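# Place the matching-width blank in the vise against stops

## Task

Pick out the plain metal blank whose width equals that of the dark setting master. Set it in the vise so it rests on the two low loose bars between the jaws, and press it against both the fixed jaw (the end block without hoses) and the work stop (the short rod between the jaws). Both bars must be standing upright at the end. The setting master and the other blanks must not be left obviously tipped over.

## Robot and tools

Robot: one custom six-joint arm with a two-finger parallel gripper. It has a 428 mm upper arm and a 505 mm forearm, with the forearm offset 150 mm to the side of the elbow. Its root link sits at (0, 0, +0.091) m in the scene frame, tilted by quat_wxyz (+0.961, +0.218, +0.172, -0.001). There is only one arm, so every command carries a single gripper's numbers.

Frame: all hand poses, velocities and targets are in the scene frame. Its origin is on the table top under the base, +z is up, and +y is to the left when looking along +x. Position is in metres. Orientation is a quaternion written w first. Reported poses can be off by a few centimetres, more so at long reach. Gripper axes: the fingers point along the gripper's +z and open and close along its y. end_effector_position is the pinch point between the closed pads, roughly 2 cm behind the fingertips. Closing pushes the tips about 10 mm further along +z, mostly while the pads are more than 40 mm apart.

Row format, shared by all motion tools: 8 numbers [x, y, z, qw, qx, qy, qz, opening]. This is an absolute pose in the scene frame, not an offset. opening runs from -1 (closed) to +1 (fully open, 0.084 m). Every row also commands the gripper, so resend the present opening to leave it unchanged, because 0 is a real command. To keep an orientation, repeat the same quaternion in every row rather than copying the reported one, which may have drifted.

execute_actions(actions, cameras): actions is a list of actions. Each action is a table of up to 15 rows, and each row lasts one 1/30 s control step. If a table has fewer rows, its last row is held for the remaining steps of the action's 15. An action is refused if any target lies more than 0.6 m from the gripper's pose at the start of that action, measured along any gripper axis. A badly formed action, or a first action failing that check, rejects the whole call. An empty list just reports the state. cameras selects the images returned: omit it or give ["all"] for all of them, or [] for none.

move(target, speed, blend, opening_speed, blocking, cameras): drives the gripper in a straight line from its current "Hand target" to an absolute pose. target is one row or a list of up to 15 rows, and the whole list must fit within 10 s. speed is in m/s, from 0.002 to 1, default 0.25; turning speed is capped at twice that value in rad/s. It can be one number or one per segment. blend is a corner-rounding radius in metres for lists. opening_speed is a rate on the -1..1 scale per second, minimum 0.2. Set blocking=false to get control back after 0.5 s while the move keeps running; a new move then takes over from the current point. The path does not slow for obstacles, and faster moves overshoot more and hit harder. A target placed beyond a contact keeps pressing. A change of opening in a later target is applied only after the arm and fingers come to rest there. The result line "move:" reports done, off_target, moving, held or fault, plus any limits (paced means the command was clipped; held means steps were withheld). Neither done nor off_target tells you whether there is contact. Keep paths away from the arm's own base, since passing near it can flip the shoulder posture.

wait(seconds 0-10, cameras): lets the scene run while the last command is held. stop(cameras): brakes a running move. zoom_image(camera, region [x0,y0,x1,y1] in pixels, at most 504x504): gives a closer view of a camera's latest image. Camera names are cam_head_left, cam_head_right, cam_high, cam_low and cam_wrist, each 672x504. show_instructions() shows the reference job sheet. clear_fault(cameras) clears a reported torque fault. read_manual(section) returns licence texts only. finished_scene(scene) ends the given scene and cannot be undone.

Control behaviour: at each step the commanded pose is clipped to within 70 mm and 16 degrees of the measured pose, so one action may stop short. Send the remainder of the motion in the next action. "Tool commands" shows the current gripper command. Gripping: grip_measured uses the same -1..1 scale. Command a value clearly below it to hold a part; a lower value squeezes harder, up to about 24 N per pad.

Result lines: the state line gives the pose and velocities. Joint velocities marked "within noise" mean the arm is still. Joint torques are listed in joint order and include gravity and offsets, with positive meaning toward a larger joint angle. Step readings list intermediate positions for execute_actions calls. Wrist depth is a 7x7 grid in mm, rows separated by " / "; "-" means no reading, and the sensor range is 195-3000 mm. A MOTOR HOT line warns of heating. At 80 °C the brakes lock the arm for 30-60 s. Holding loads, keeping the arm stretched out, or pushing into unreachable poses all heat the motors.

Things to avoid: drops, releasing a part while it is still moving, fast impacts, and hard sustained pushes. Contact torque above a joint's limit causes a torque fault: waist 55.2, shoulder 55.2, elbow 46, forearm roll 24.8, wrist pitch 14.9, wrist roll 16.3 N m. A motor held at its torque limit for 1 s faults as well. After a fault, call clear_fault. Never let anything fall off the table. Do not knock over the setting master, the spare blanks or the two loose parallel bars. Approach slowly and seat the blank gently against the fixed jaw and the stop. Loose objects may occasionally get nudged by outside pushes.

Each tool is called after "Request:" as a command line: name --argument value for each argument, lists and objects as JSON in quotes; but a table of rows of numbers goes row by row, as --pt "numbers of a row", without its own name.

Reference images:

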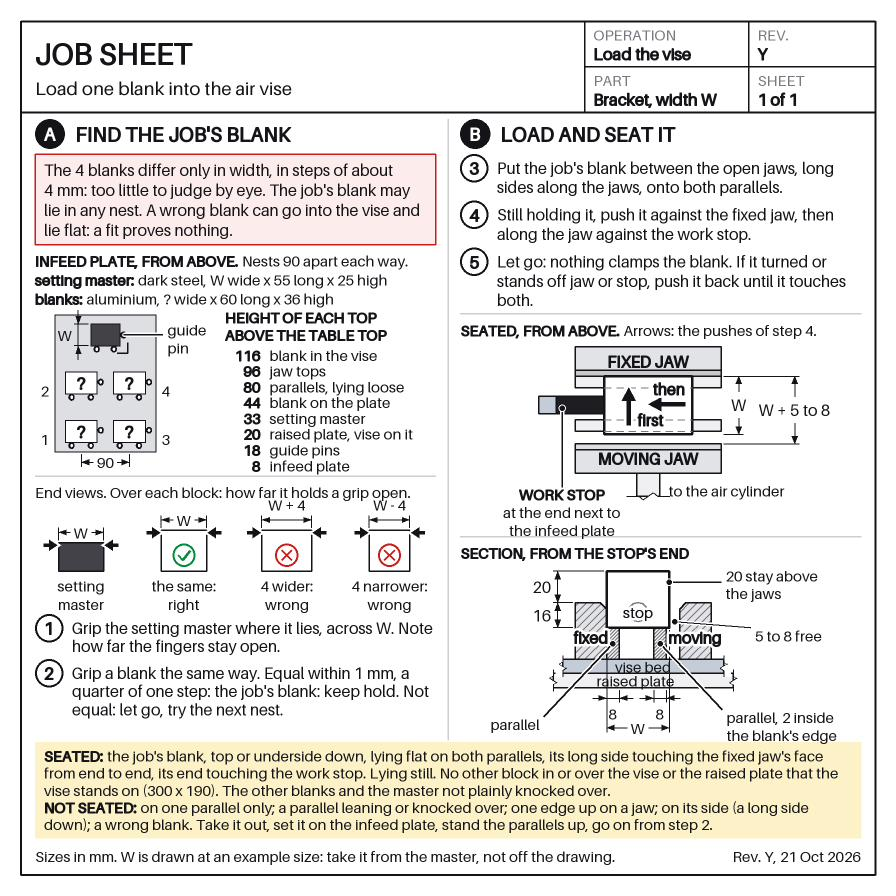

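## Session

Request:
execute_actions --actions '[]'

Scene clock: 0.00 s.
end_effector_position=(+0.2762, +0.1545, +0.2006) grip_measured=+1.00 end_effector_quat_wxyz=(-0.402, +0.800, +0.440, -0.068)
Joint positions: [0.509 -0.054 -0.358 0.682 -0.444 -1.139 0.084]
Joint velocities: within noise
Joint torques (N m): no reading
Wrist depth (mm): [2893 2804 2202 1864 1562 1346 1211 / - 2617 2118 1788 1506 1325 1240 / - 2462 2011 1683 1442 1330 342 / 2727 2338 1922 1651 1480 368 337 / 2673 2181 1842 1621 406 365 329 / 2690 2084 1818 457 405 355 319 / 2500 2086 499 442 392 347 312]
Hand target: +0.2762, +0.1545, +0.2006; -0.402, +0.800, +0.440, -0.068
Tool commands: gripper/opening=+1.0

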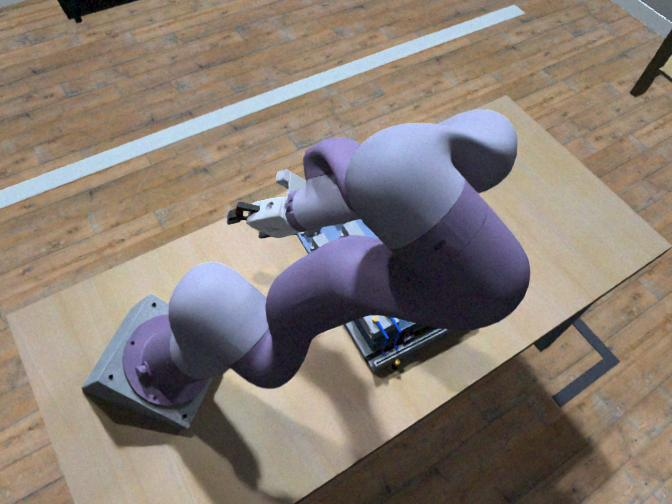

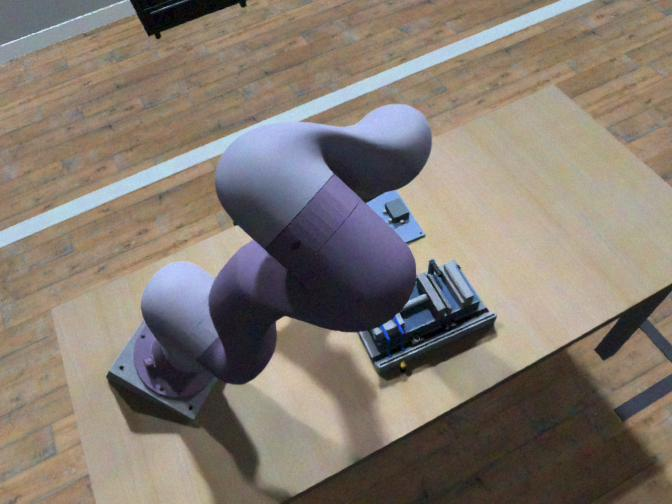

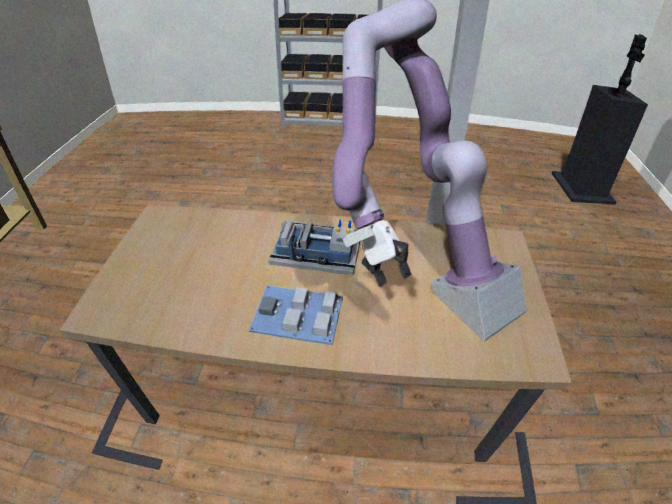

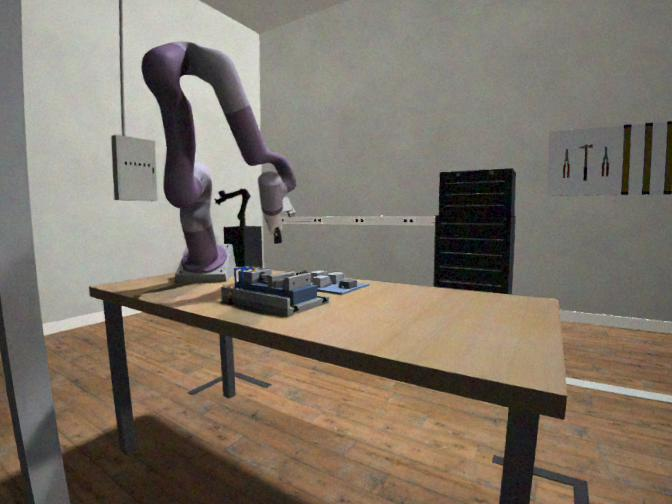

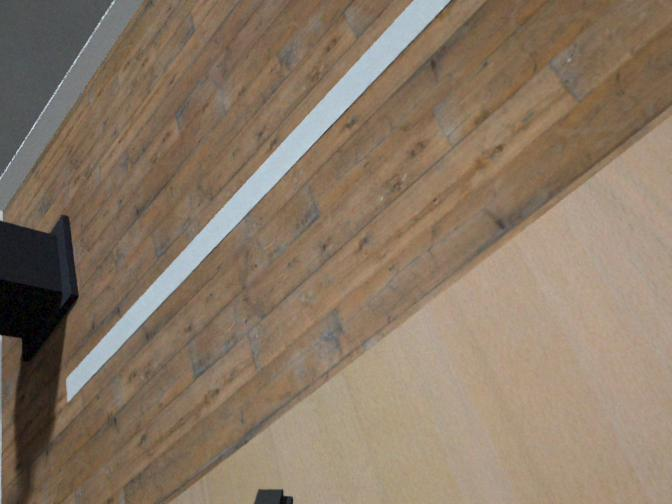

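Request:
zoom_image --camera "cam_high" --region '[230, 200, 430, 360]'

Request:
zoom_image --camera "cam_low" --region '[200, 240, 400, 340]'

Request:
zoom_image --camera "cam_head_right" --region '[330, 170, 530, 390]'

Scaled by 2.520 (camera's finer frame: 960x720).

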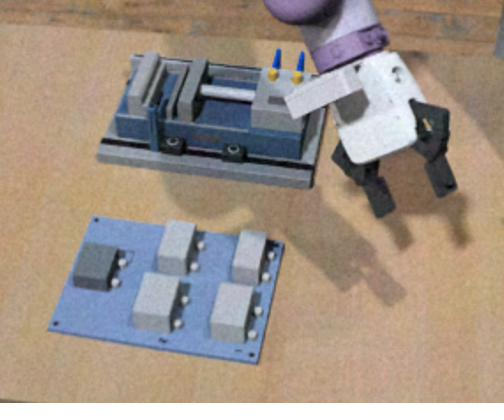

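Scaled by 2.520 (camera's finer frame: 960x720).

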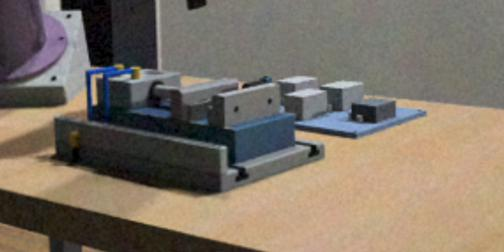

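Scaled by 2.291 (camera's finer frame: 960x720).

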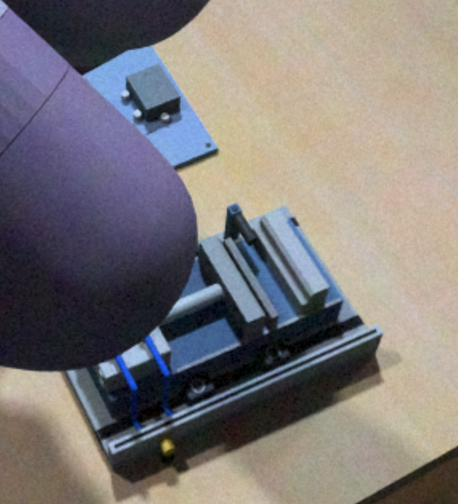

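Request:
move --target '[0.35, 0.10, 0.38, 0, 0.7071, 0.7071, 0, 1]' --speed 0.2

Scene clock: 93.20 s.
end_effector_position=(+0.3500, +0.1000, +0.3800) grip_measured=+1.00 end_effector_quat_wxyz=(+0.000, +0.707, +0.707, +0.000)
Joint positions: [1.131 0.195 -0.574 -0.561 -1.112 -0.102 0.084]
Joint torques (N m): [10.73 -9.14 -36.8 -0.77 -2.53 1.43]
Wrist depth (mm): [508 509 508 509 508 508 508 / 509 511 509 510 509 509 508 / 509 511 510 510 510 502 502 / 510 512 511 510 510 503 502 / 514 513 510 511 512 503 503 / 505 514 512 512 512 513 511 / 467 514 514 513 513 514 513]
Hand target: +0.3500, +0.1000, +0.3800; +0.000, +0.707, +0.707, +0.000
Off the commanded pose: 0.000 m, 0 deg.
move: done

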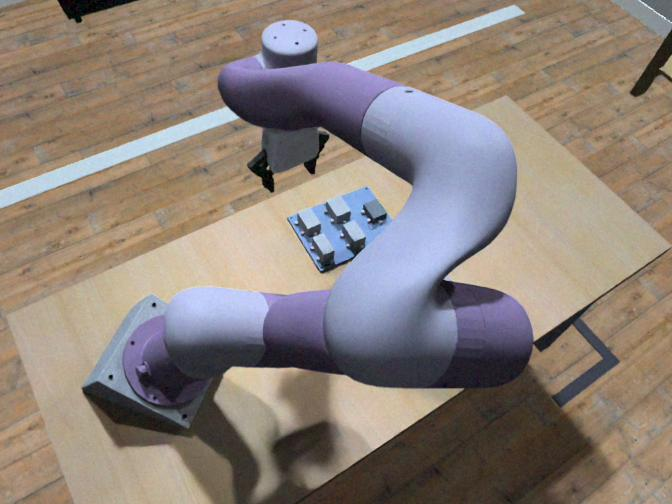

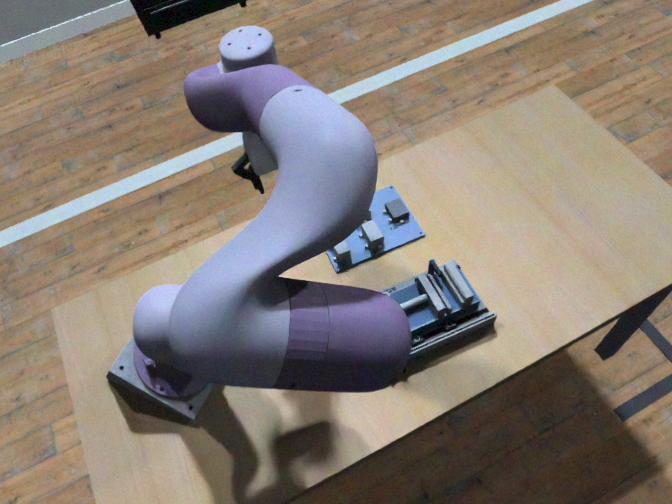

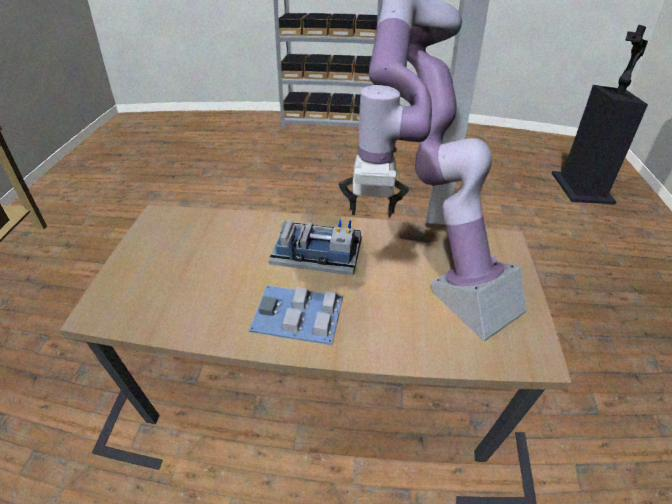

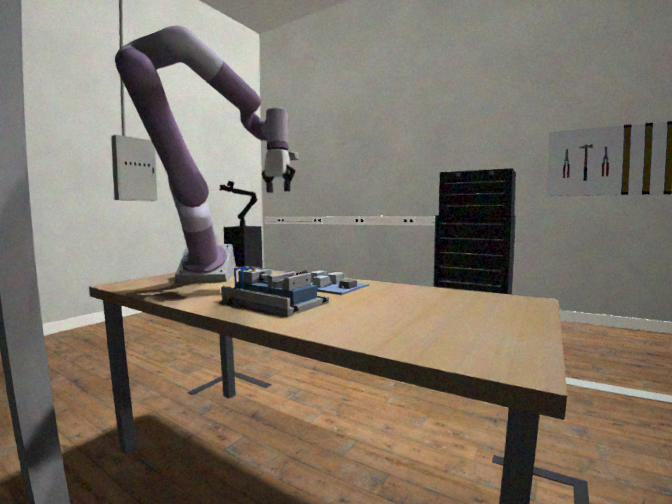

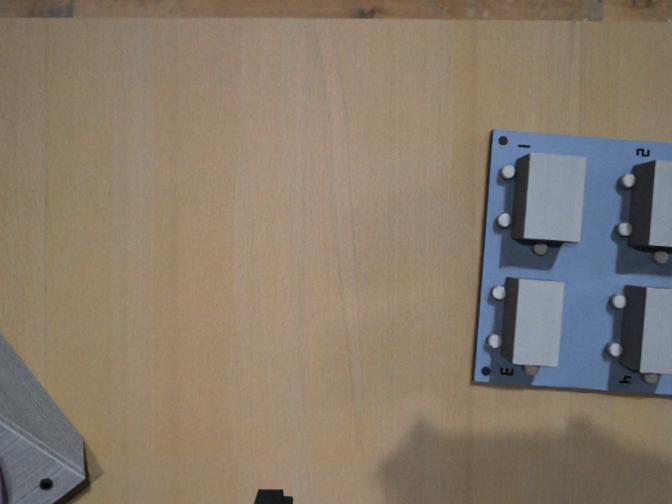

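Request:
move --target '[0.58, -0.15, 0.38, 0, 0.7071, 0.7071, 0, 1]' --speed 0.25

Scene clock: 155.87 s.
end_effector_position=(+0.5800, -0.1500, +0.3800) grip_measured=+1.00 end_effector_quat_wxyz=(+0.000, +0.707, +0.707, +0.000)
Joint positions: [0.353 0.336 -0.827 -0.619 -1.062 -0.939 0.084]
Joint torques (N m): [-0.46 1.6 -36.5 2.17 2.59 -1.25]
Wrist depth (mm): [509 509 499 499 499 507 506 / 511 509 509 509 508 509 509 / 511 510 510 509 510 509 509 / 512 491 450 451 430 510 511 / 512 416 427 451 431 512 510 / 513 492 452 452 452 511 513 / 515 515 513 492 493 512 514]
Hand target: +0.5800, -0.1500, +0.3800; +0.000, +0.707, +0.707, +0.000
Off the commanded pose: 0.000 m, 0 deg.
move: done

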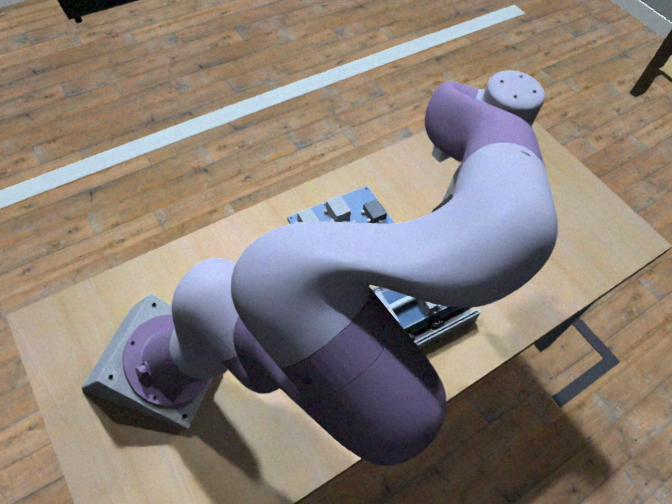

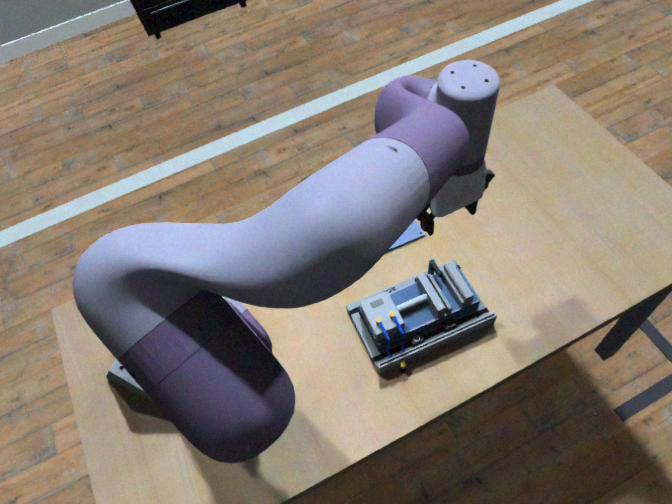

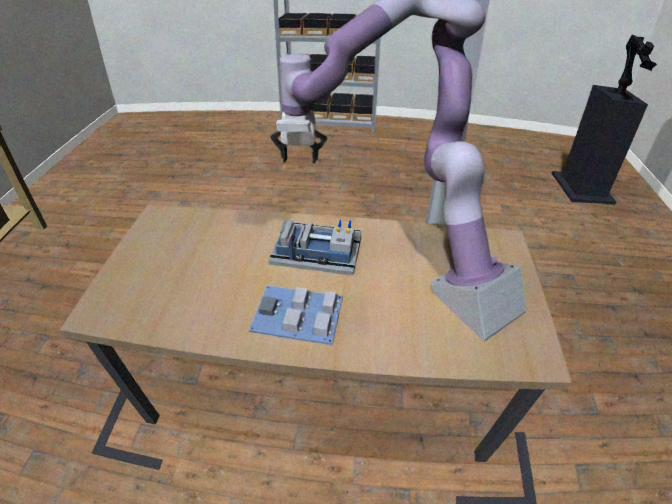

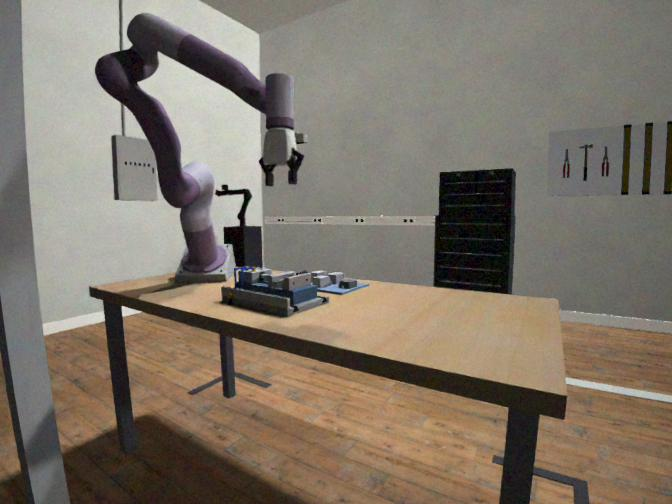

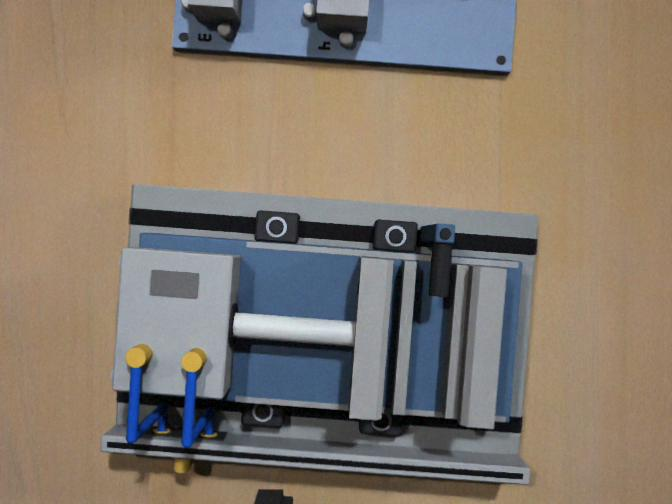

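Request:
zoom_image --camera "cam_wrist" --region '[320, 200, 560, 450]'

Scaled by 2.016 (camera's finer frame: 960x720).

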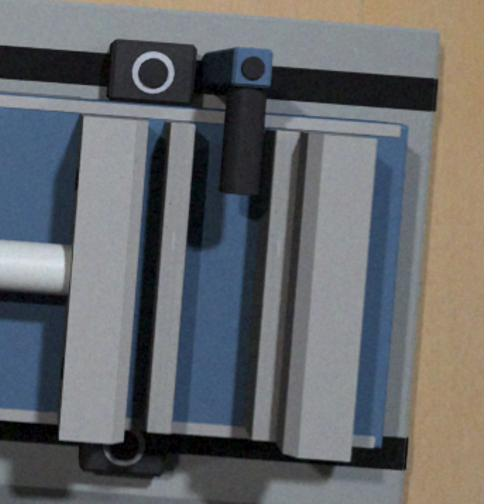

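Request:
move --target '[0.59, 0.08, 0.36, 0, 0.7071, 0.7071, 0, 1]' --speed 0.25 --cameras '["cam_wrist", "cam_high"]'

Scene clock: 203.27 s.
end_effector_position=(+0.5900, +0.0800, +0.3600) grip_measured=+1.00 end_effector_quat_wxyz=(+0.000, +0.707, +0.707, +0.000)
Joint positions: [0.704 -0.057 -0.959 -0.668 -1.036 -0.48 0.084]
Joint torques (N m): [15.63 6.75 -35 -0.76 0.42 1.35]
Wrist depth (mm): [488 489 489 488 488 488 488 / 488 488 481 490 490 487 489 / 490 490 481 446 482 488 488 / 492 491 482 483 465 491 491 / 492 490 483 482 484 493 491 / 492 493 493 492 491 492 491 / 494 494 494 493 494 492 493]
Hand target: +0.5900, +0.0800, +0.3600; +0.000, +0.707, +0.707, +0.000
Off the commanded pose: 0.000 m, 0 deg.
move: done
Images, in order (width x height): cam_high 672x504, cam_wrist 672x504.

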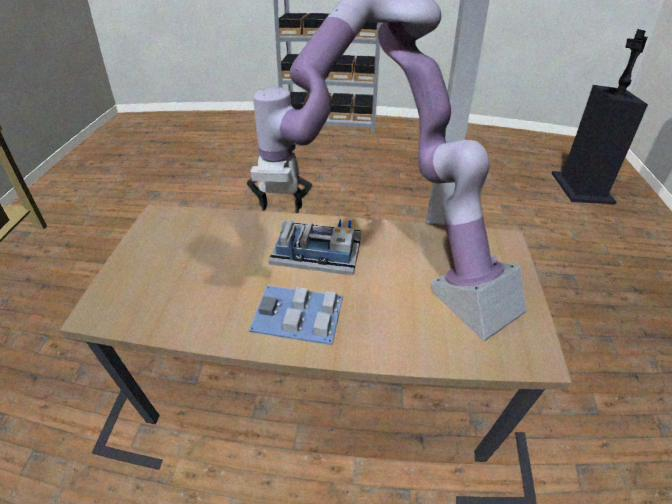

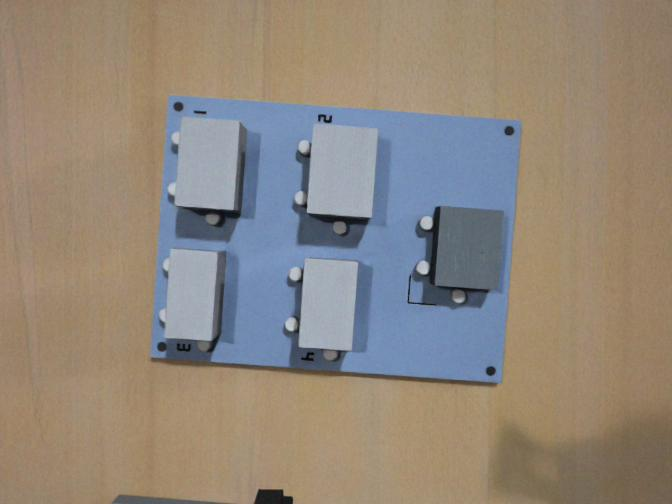

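Request:
zoom_image --camera "cam_wrist" --region '[140, 80, 540, 400]'

Scaled by 1.260 (camera's finer frame: 960x720).

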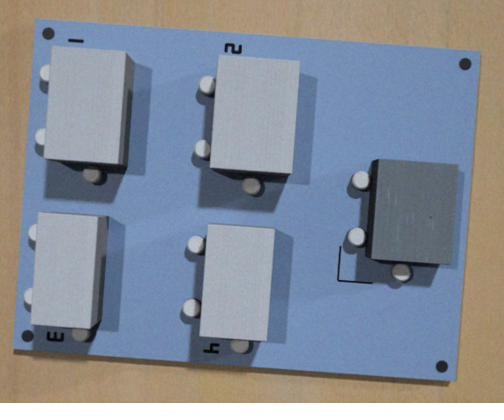

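Request:
move --target '[0.650, 0.142, 0.14, 0, 0.73135, 0.68200, 0, 1]' --speed 0.2 --cameras '["cam_wrist", "cam_high"]'

Scene clock: 259.40 s.
end_effector_position=(+0.6500, +0.1420, +0.1401) grip_measured=+1.00 end_effector_quat_wxyz=(+0.000, +0.731, +0.682, +0.000)
Joint positions: [0.521 -0.49 -1.075 -0.919 -0.725 -0.233 0.084]
Joint torques (N m): [10.74 20.33 -29.42 -1.16 2.72 1.37]
Wrist depth (mm): [269 269 269 269 269 269 269 / 269 270 270 269 269 269 269 / 270 270 262 270 270 269 270 / 262 227 262 262 262 270 270 / 263 227 263 263 263 270 271 / 263 264 263 263 239 271 271 / 264 244 263 263 239 272 272]
Hand target: +0.6500, +0.1420, +0.1400; +0.000, +0.731, +0.682, +0.000
Off the commanded pose: 0.000 m, 0 deg.
move: done
Images, in order (width x height): cam_high 672x504, cam_wrist 672x504.

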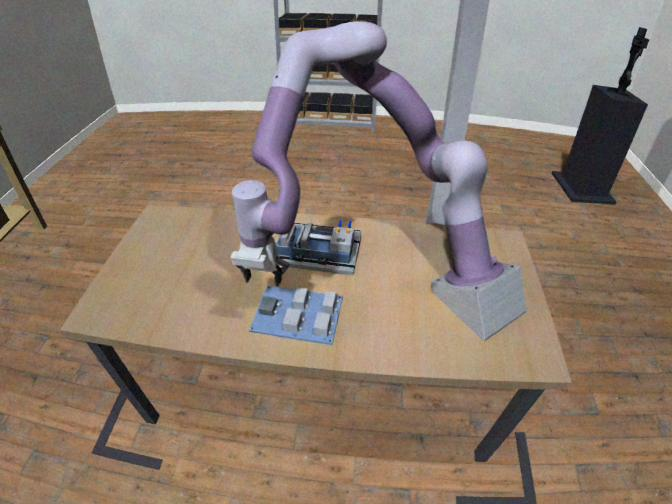

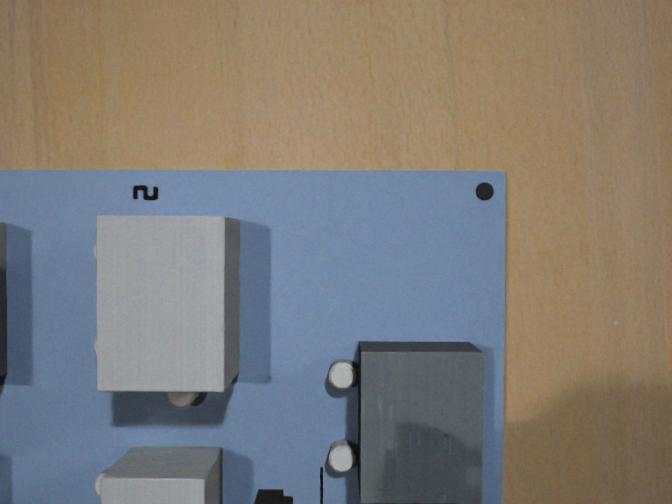

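Request:
move --target '[0.649, 0.143, 0.075, 0, 0.73135, 0.68200, 0, 1]' --speed 0.15 --cameras '["cam_wrist", "cam_high", "cam_low"]'

Scene clock: 281.93 s.
end_effector_position=(+0.6490, +0.1430, +0.0751) grip_measured=+1.00 end_effector_quat_wxyz=(+0.000, +0.731, +0.682, +0.000)
Joint positions: [0.467 -0.59 -1.088 -1.034 -0.653 -0.144 0.084]
Joint torques (N m): [11.24 23.57 -27.31 -0.76 2.76 1.29]
Wrist depth (mm): [204 205 204 205 204 204 204 / 205 205 205 205 205 205 205 / 197 197 197 197 197 197 205 / - - 197 197 197 197 205 / - - 198 198 197 198 205 / - - 198 198 196 198 206 / 199 199 198 198 - 206 206]
Hand target: +0.6490, +0.1430, +0.0750; +0.000, +0.731, +0.682, +0.000
Off the commanded pose: 0.000 m, 0 deg.
move: done
Images, in order (width x height): cam_high 672x504, cam_low 672x504, cam_wrist 672x504.

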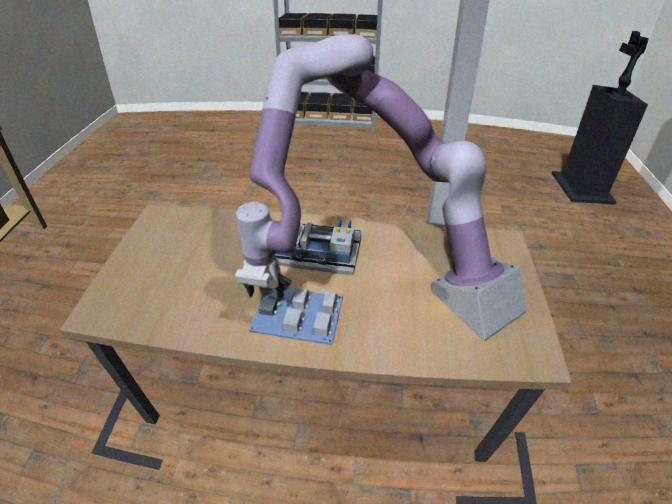

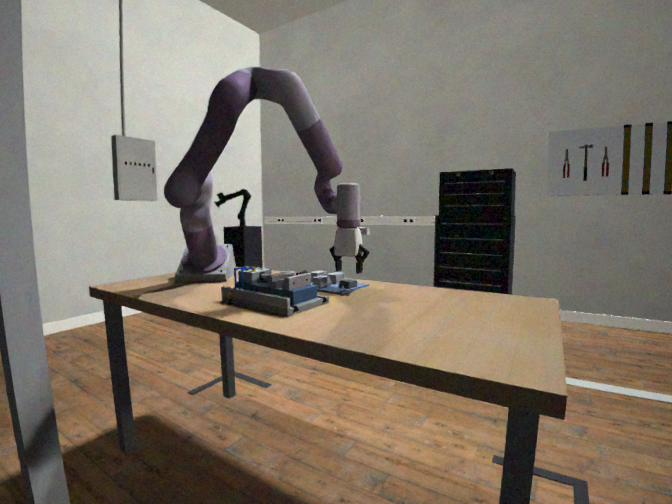

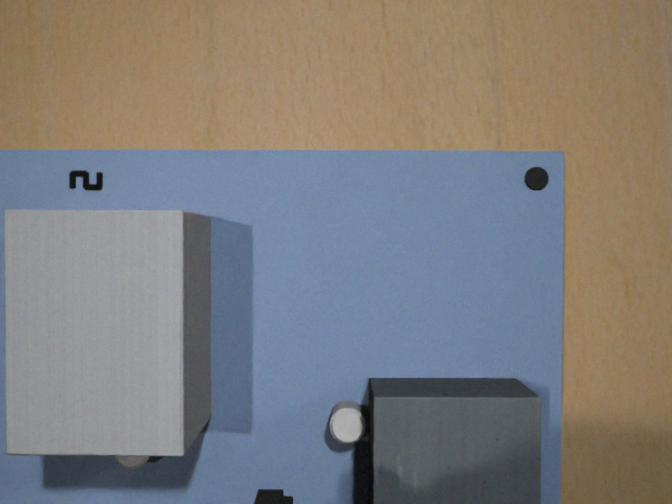

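Request:
move --target '[0.648, 0.143, 0.044, 0, 0.73135, 0.68200, 0, 1]' --speed 0.08 --cameras '["cam_wrist", "cam_high"]'

Scene clock: 294.53 s.
end_effector_position=(+0.6480, +0.1430, +0.0441) grip_measured=+1.00 end_effector_quat_wxyz=(+0.000, +0.731, +0.682, +0.000)
Joint positions: [0.441 -0.64 -1.099 -1.095 -0.624 -0.097 0.084]
Joint torques (N m): [11.65 23.49 -25.8 -0.86 2.77 1.39]
Wrist depth (mm): [- - - - - - - / - - - - - - - / - - - - - - - / - - - - - - - / - - - - - - - / - - - - - - - / - - - - - - -]
Hand target: +0.6480, +0.1430, +0.0440; +0.000, +0.731, +0.682, +0.000
Off the commanded pose: 0.000 m, 0 deg.
move: done
Images, in order (width x height): cam_high 672x504, cam_wrist 672x504.

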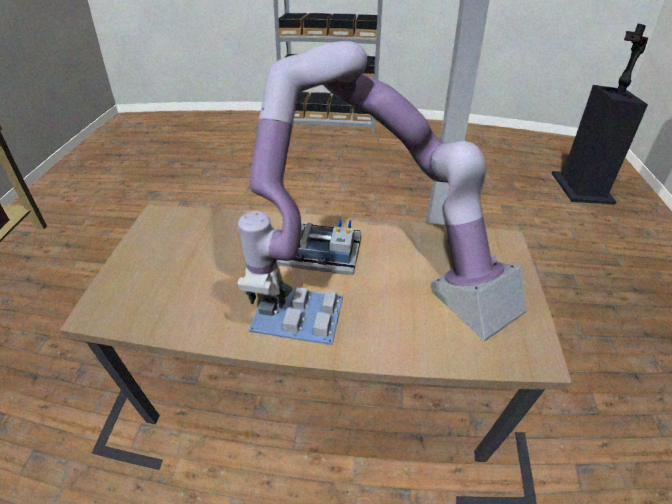

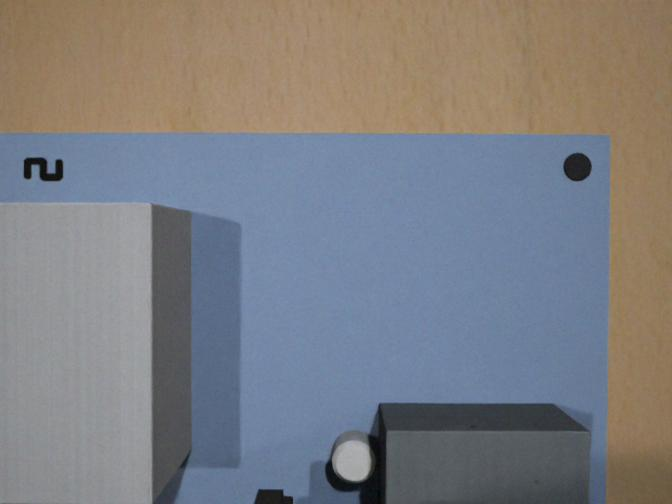

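Request:
move --target '[0.648, 0.143, 0.044, 0, 0.73135, 0.68200, 0, -0.3]' --speed 0.08 --opening_speed 0.8 --cameras '["cam_wrist", "cam_high"]'

Scene clock: 308.40 s.
end_effector_position=(+0.6480, +0.1430, +0.0440) grip_measured=-0.01 end_effector_quat_wxyz=(+0.000, +0.731, +0.682, +0.000)
Joint positions: [0.441 -0.64 -1.099 -1.095 -0.624 -0.096 0.044]
Joint torques (N m): [12.54 27.63 -20.36 -1.01 1.49 1.28]
Wrist depth (mm): [- - - - - - - / - - - - - - - / - - - - - - - / - - - - - - - / - - - - - - - / - - - - - - - / - - - - - - -]
Hand target: +0.6480, +0.1430, +0.0440; +0.000, +0.731, +0.682, +0.000
Off the commanded pose: 0.000 m, 0 deg.
move: done
Images, in order (width x height): cam_high 672x504, cam_wrist 672x504.

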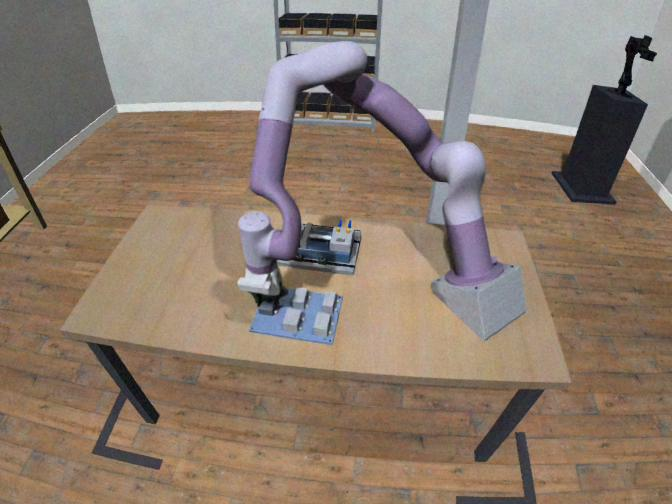

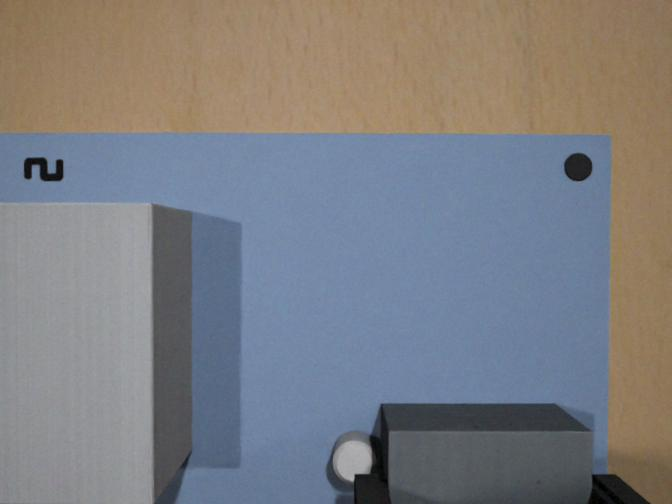

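Request:
move --pt "0.648 0.143 0.044 0 0.73135 0.68200 0 0.6" --pt "0.648 0.143 0.10 0 0.73135 0.68200 0 0.6" --speed 0.15 --opening_speed 1.5 --cameras '["cam_wrist", "cam_high"]'

Scene clock: 334.03 s.
end_effector_position=(+0.6480, +0.1430, +0.0999) grip_measured=+0.59 end_effector_quat_wxyz=(+0.000, +0.731, +0.682, +0.000)
Joint positions: [0.489 -0.55 -1.078 -0.99 -0.678 -0.176 0.069]
Joint torques (N m): [22.47 47.64 -11.42 1.8 -2.62 -1.34]
Wrist depth (mm): [229 229 229 229 229 229 229 / 230 229 229 229 229 229 229 / 222 222 222 222 222 221 229 / - - 222 222 222 222 230 / - - 222 222 222 222 230 / - - 223 223 198 222 231 / 223 223 223 223 198 198 231]
Hand target: +0.6480, +0.1430, +0.1000; +0.000, +0.731, +0.682, +0.000
Off the commanded pose: 0.000 m, 0 deg.
move: done
Images, in order (width x height): cam_high 672x504, cam_wrist 672x504.

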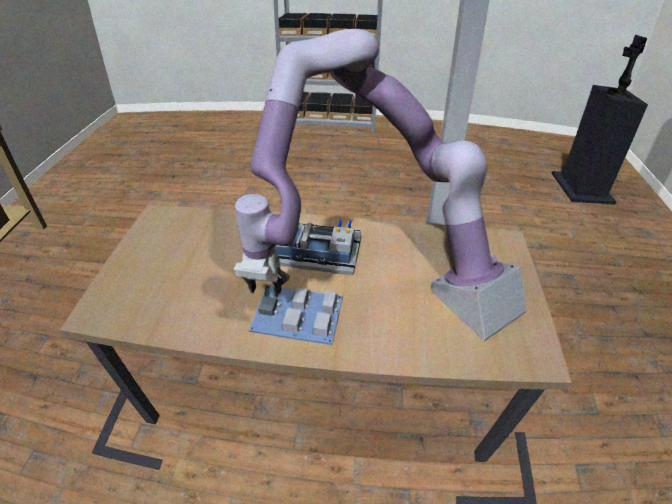

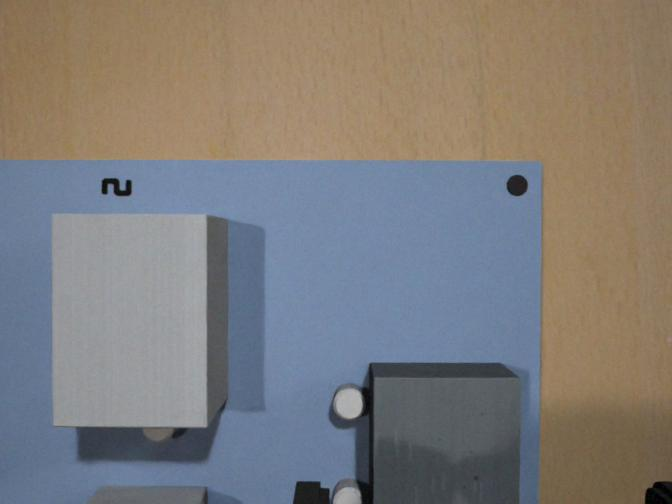

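Request:
move --target '[0.5608, 0.1952, 0.10, 0, 0.73135, 0.68200, 0, 0.6]' --speed 0.2 --cameras '["cam_wrist"]'

Scene clock: 359.50 s.
end_effector_position=(+0.5608, +0.1952, +0.1000) grip_measured=+0.59 end_effector_quat_wxyz=(+0.000, +0.731, +0.682, +0.000)
Joint positions: [0.618 -0.564 -0.961 -1.054 -0.659 0.053 0.069]
Joint torques (N m): [21.09 19.82 -9.89 -1.11 2.68 1.47]
Wrist depth (mm): [980 975 229 229 229 229 229 / 230 230 230 230 230 229 229 / 230 230 230 230 230 230 230 / 231 230 230 231 230 230 230 / 231 222 223 223 223 223 223 / - - 223 223 - 223 223 / - - 223 223 - 223 223]
Hand target: +0.5608, +0.1952, +0.1000; +0.000, +0.731, +0.682, +0.000
Off the commanded pose: 0.000 m, 0 deg.
move: done

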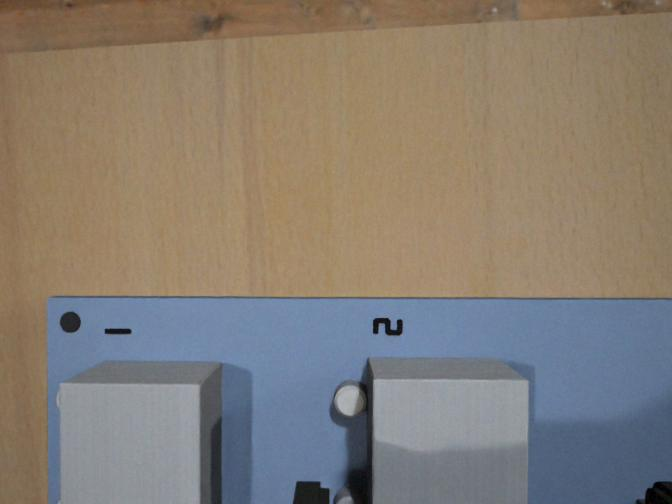

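Request:
move --pt "0.5608 0.1952 0.050 0 0.73135 0.68200 0 0.6" --pt "0.5608 0.1952 0.050 0 0.73135 0.68200 0 -0.3" --speed 0.12 --opening_speed 1.0 --cameras '["cam_wrist", "cam_high"]'

Scene clock: 369.30 s.
end_effector_position=(+0.5608, +0.1952, +0.0500) grip_measured=-0.01 end_effector_quat_wxyz=(+0.000, +0.731, +0.682, +0.000)
Joint positions: [0.571 -0.65 -0.98 -1.169 -0.614 0.142 0.043]
Joint torques (N m): [11.79 21.87 -20.65 -0.79 2.3 1.2]
Wrist depth (mm): [- - - - - - - / - - - - - - - / - - - - - - - / - - - - - - - / - - - - - - - / - - - - - - - / - - - - - - -]
Hand target: +0.5608, +0.1952, +0.0500; +0.000, +0.731, +0.682, +0.000
Off the commanded pose: 0.000 m, 0 deg.
move: done
Images, in order (width x height): cam_high 672x504, cam_wrist 672x504.

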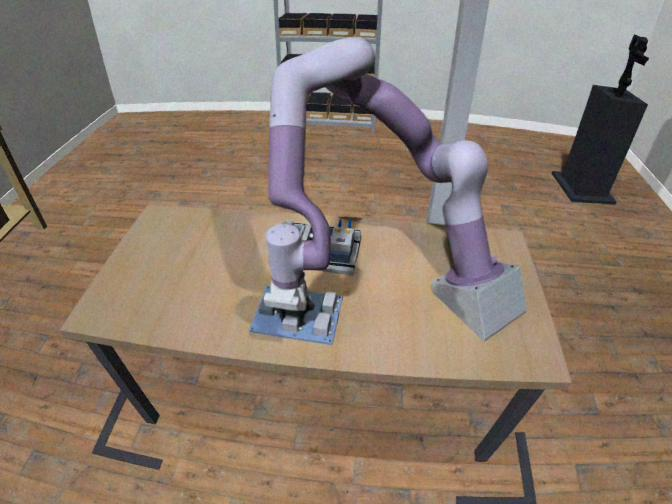

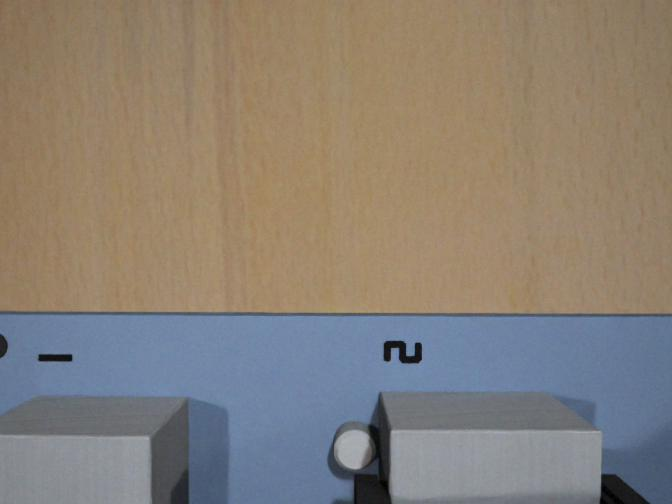

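Request:
move --pt "0.5608 0.1952 0.22 0 0.73135 0.68200 0 -0.3" --pt "0.607 -0.148 0.22 0 0.73135 0.68200 0 -0.3" --speed 0.2 --blend 0.03 --cameras '["cam_wrist", "cam_high"]'

Scene clock: 392.10 s.
end_effector_position=(+0.6070, -0.1480, +0.2200) grip_measured=-0.01 end_effector_quat_wxyz=(+0.000, +0.731, +0.682, +0.000)
Joint positions: [0.157 0.094 -0.775 -0.772 -0.729 -0.793 0.043]
Joint torques (N m): [2.11 37.2 -32.33 2.27 2.72 -1.45]
Wrist depth (mm): [349 349 349 349 349 348 348 / 350 350 349 349 349 349 348 / 351 350 349 350 350 349 350 / 331 314 322 314 290 330 350 / 256 291 291 259 273 291 351 / 256 279 270 265 291 293 351 / 256 292 - - - - 352]
Hand target: +0.6070, -0.1480, +0.2200; +0.000, +0.731, +0.682, +0.000
Off the commanded pose: 0.000 m, 0 deg.
move: done
Images, in order (width x height): cam_high 672x504, cam_wrist 672x504.

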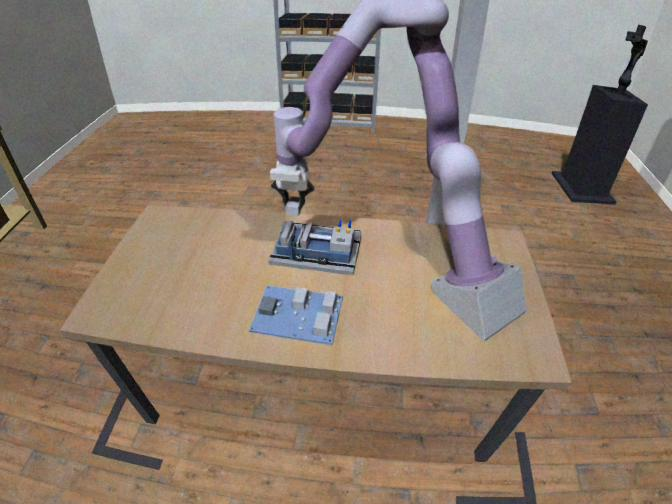

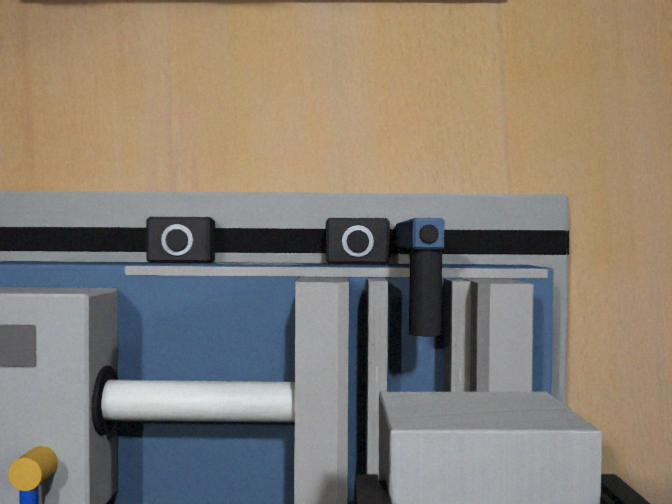

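Request:
zoom_image --camera "cam_wrist" --region '[280, 180, 640, 450]'

Scaled by 1.400 (camera's finer frame: 960x720).

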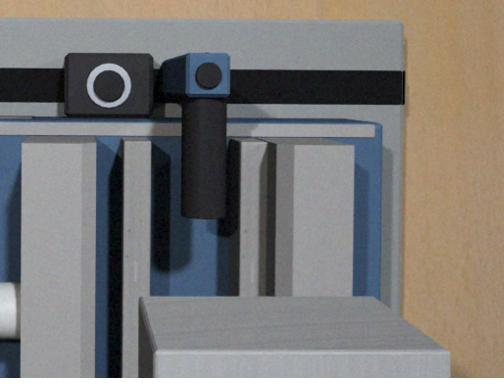

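Request:
move --target '[0.6045, -0.148, 0.150, 0, 0.73135, 0.68200, 0, -0.3]' --speed 0.12 --cameras '["cam_wrist", "cam_high", "cam_low"]'

Request:
zoom_image --camera "cam_wrist" --region '[280, 180, 672, 504]'

Scene clock: 440.43 s.
end_effector_position=(+0.6045, -0.1480, +0.1500) grip_measured=-0.01 end_effector_quat_wxyz=(+0.000, +0.731, +0.682, +0.000)
Joint positions: [0.086 -0.021 -0.758 -0.903 -0.603 -0.689 0.043]
Joint torques (N m): [2.73 14.93 -29.27 -0.88 2.73 1.44]
Wrist depth (mm): [280 280 279 279 279 279 279 / 280 280 280 279 279 279 279 / 280 280 260 280 280 279 279 / 260 244 260 243 260 260 260 / 221 221 221 200 201 201 261 / 214 221 221 - 221 - 262 / 196 198 198 - - - 263]
Hand target: +0.6045, -0.1480, +0.1500; +0.000, +0.731, +0.682, +0.000
Off the commanded pose: 0.000 m, 0 deg.
move: done
Images, in order (width x height): cam_high 672x504, cam_low 672x504, cam_wrist 672x504.

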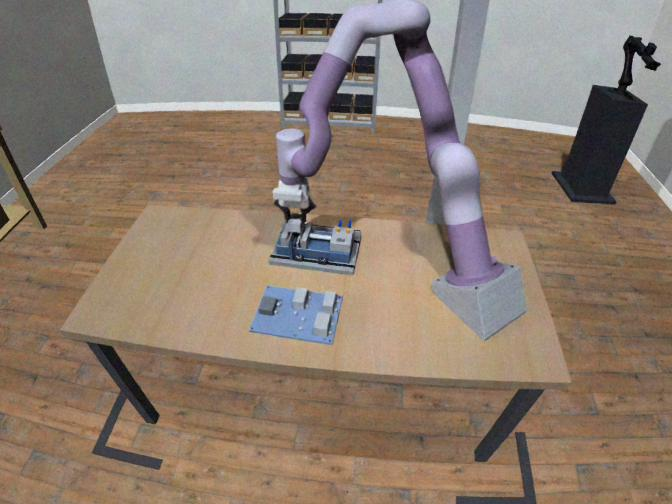

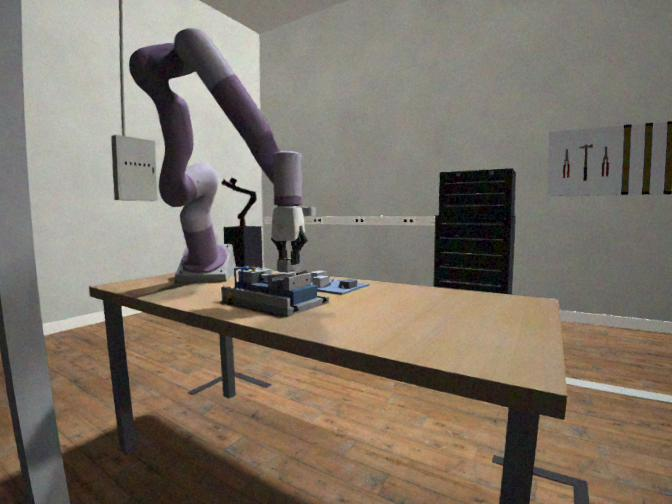

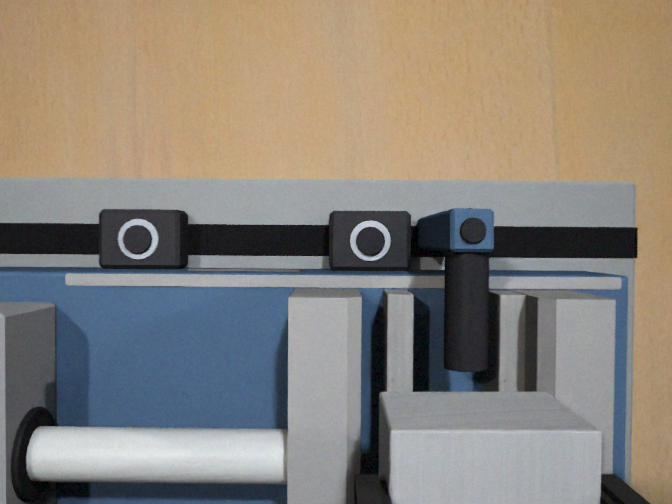

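Scaled by 1.286 (camera's finer frame: 960x720).

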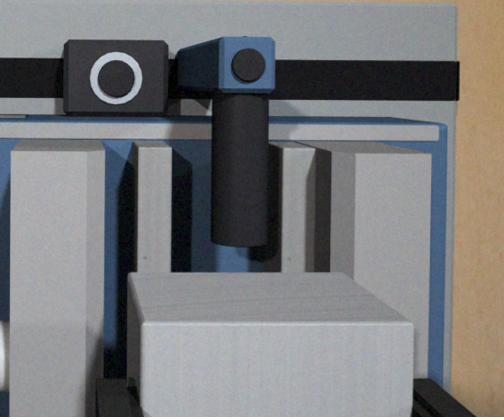

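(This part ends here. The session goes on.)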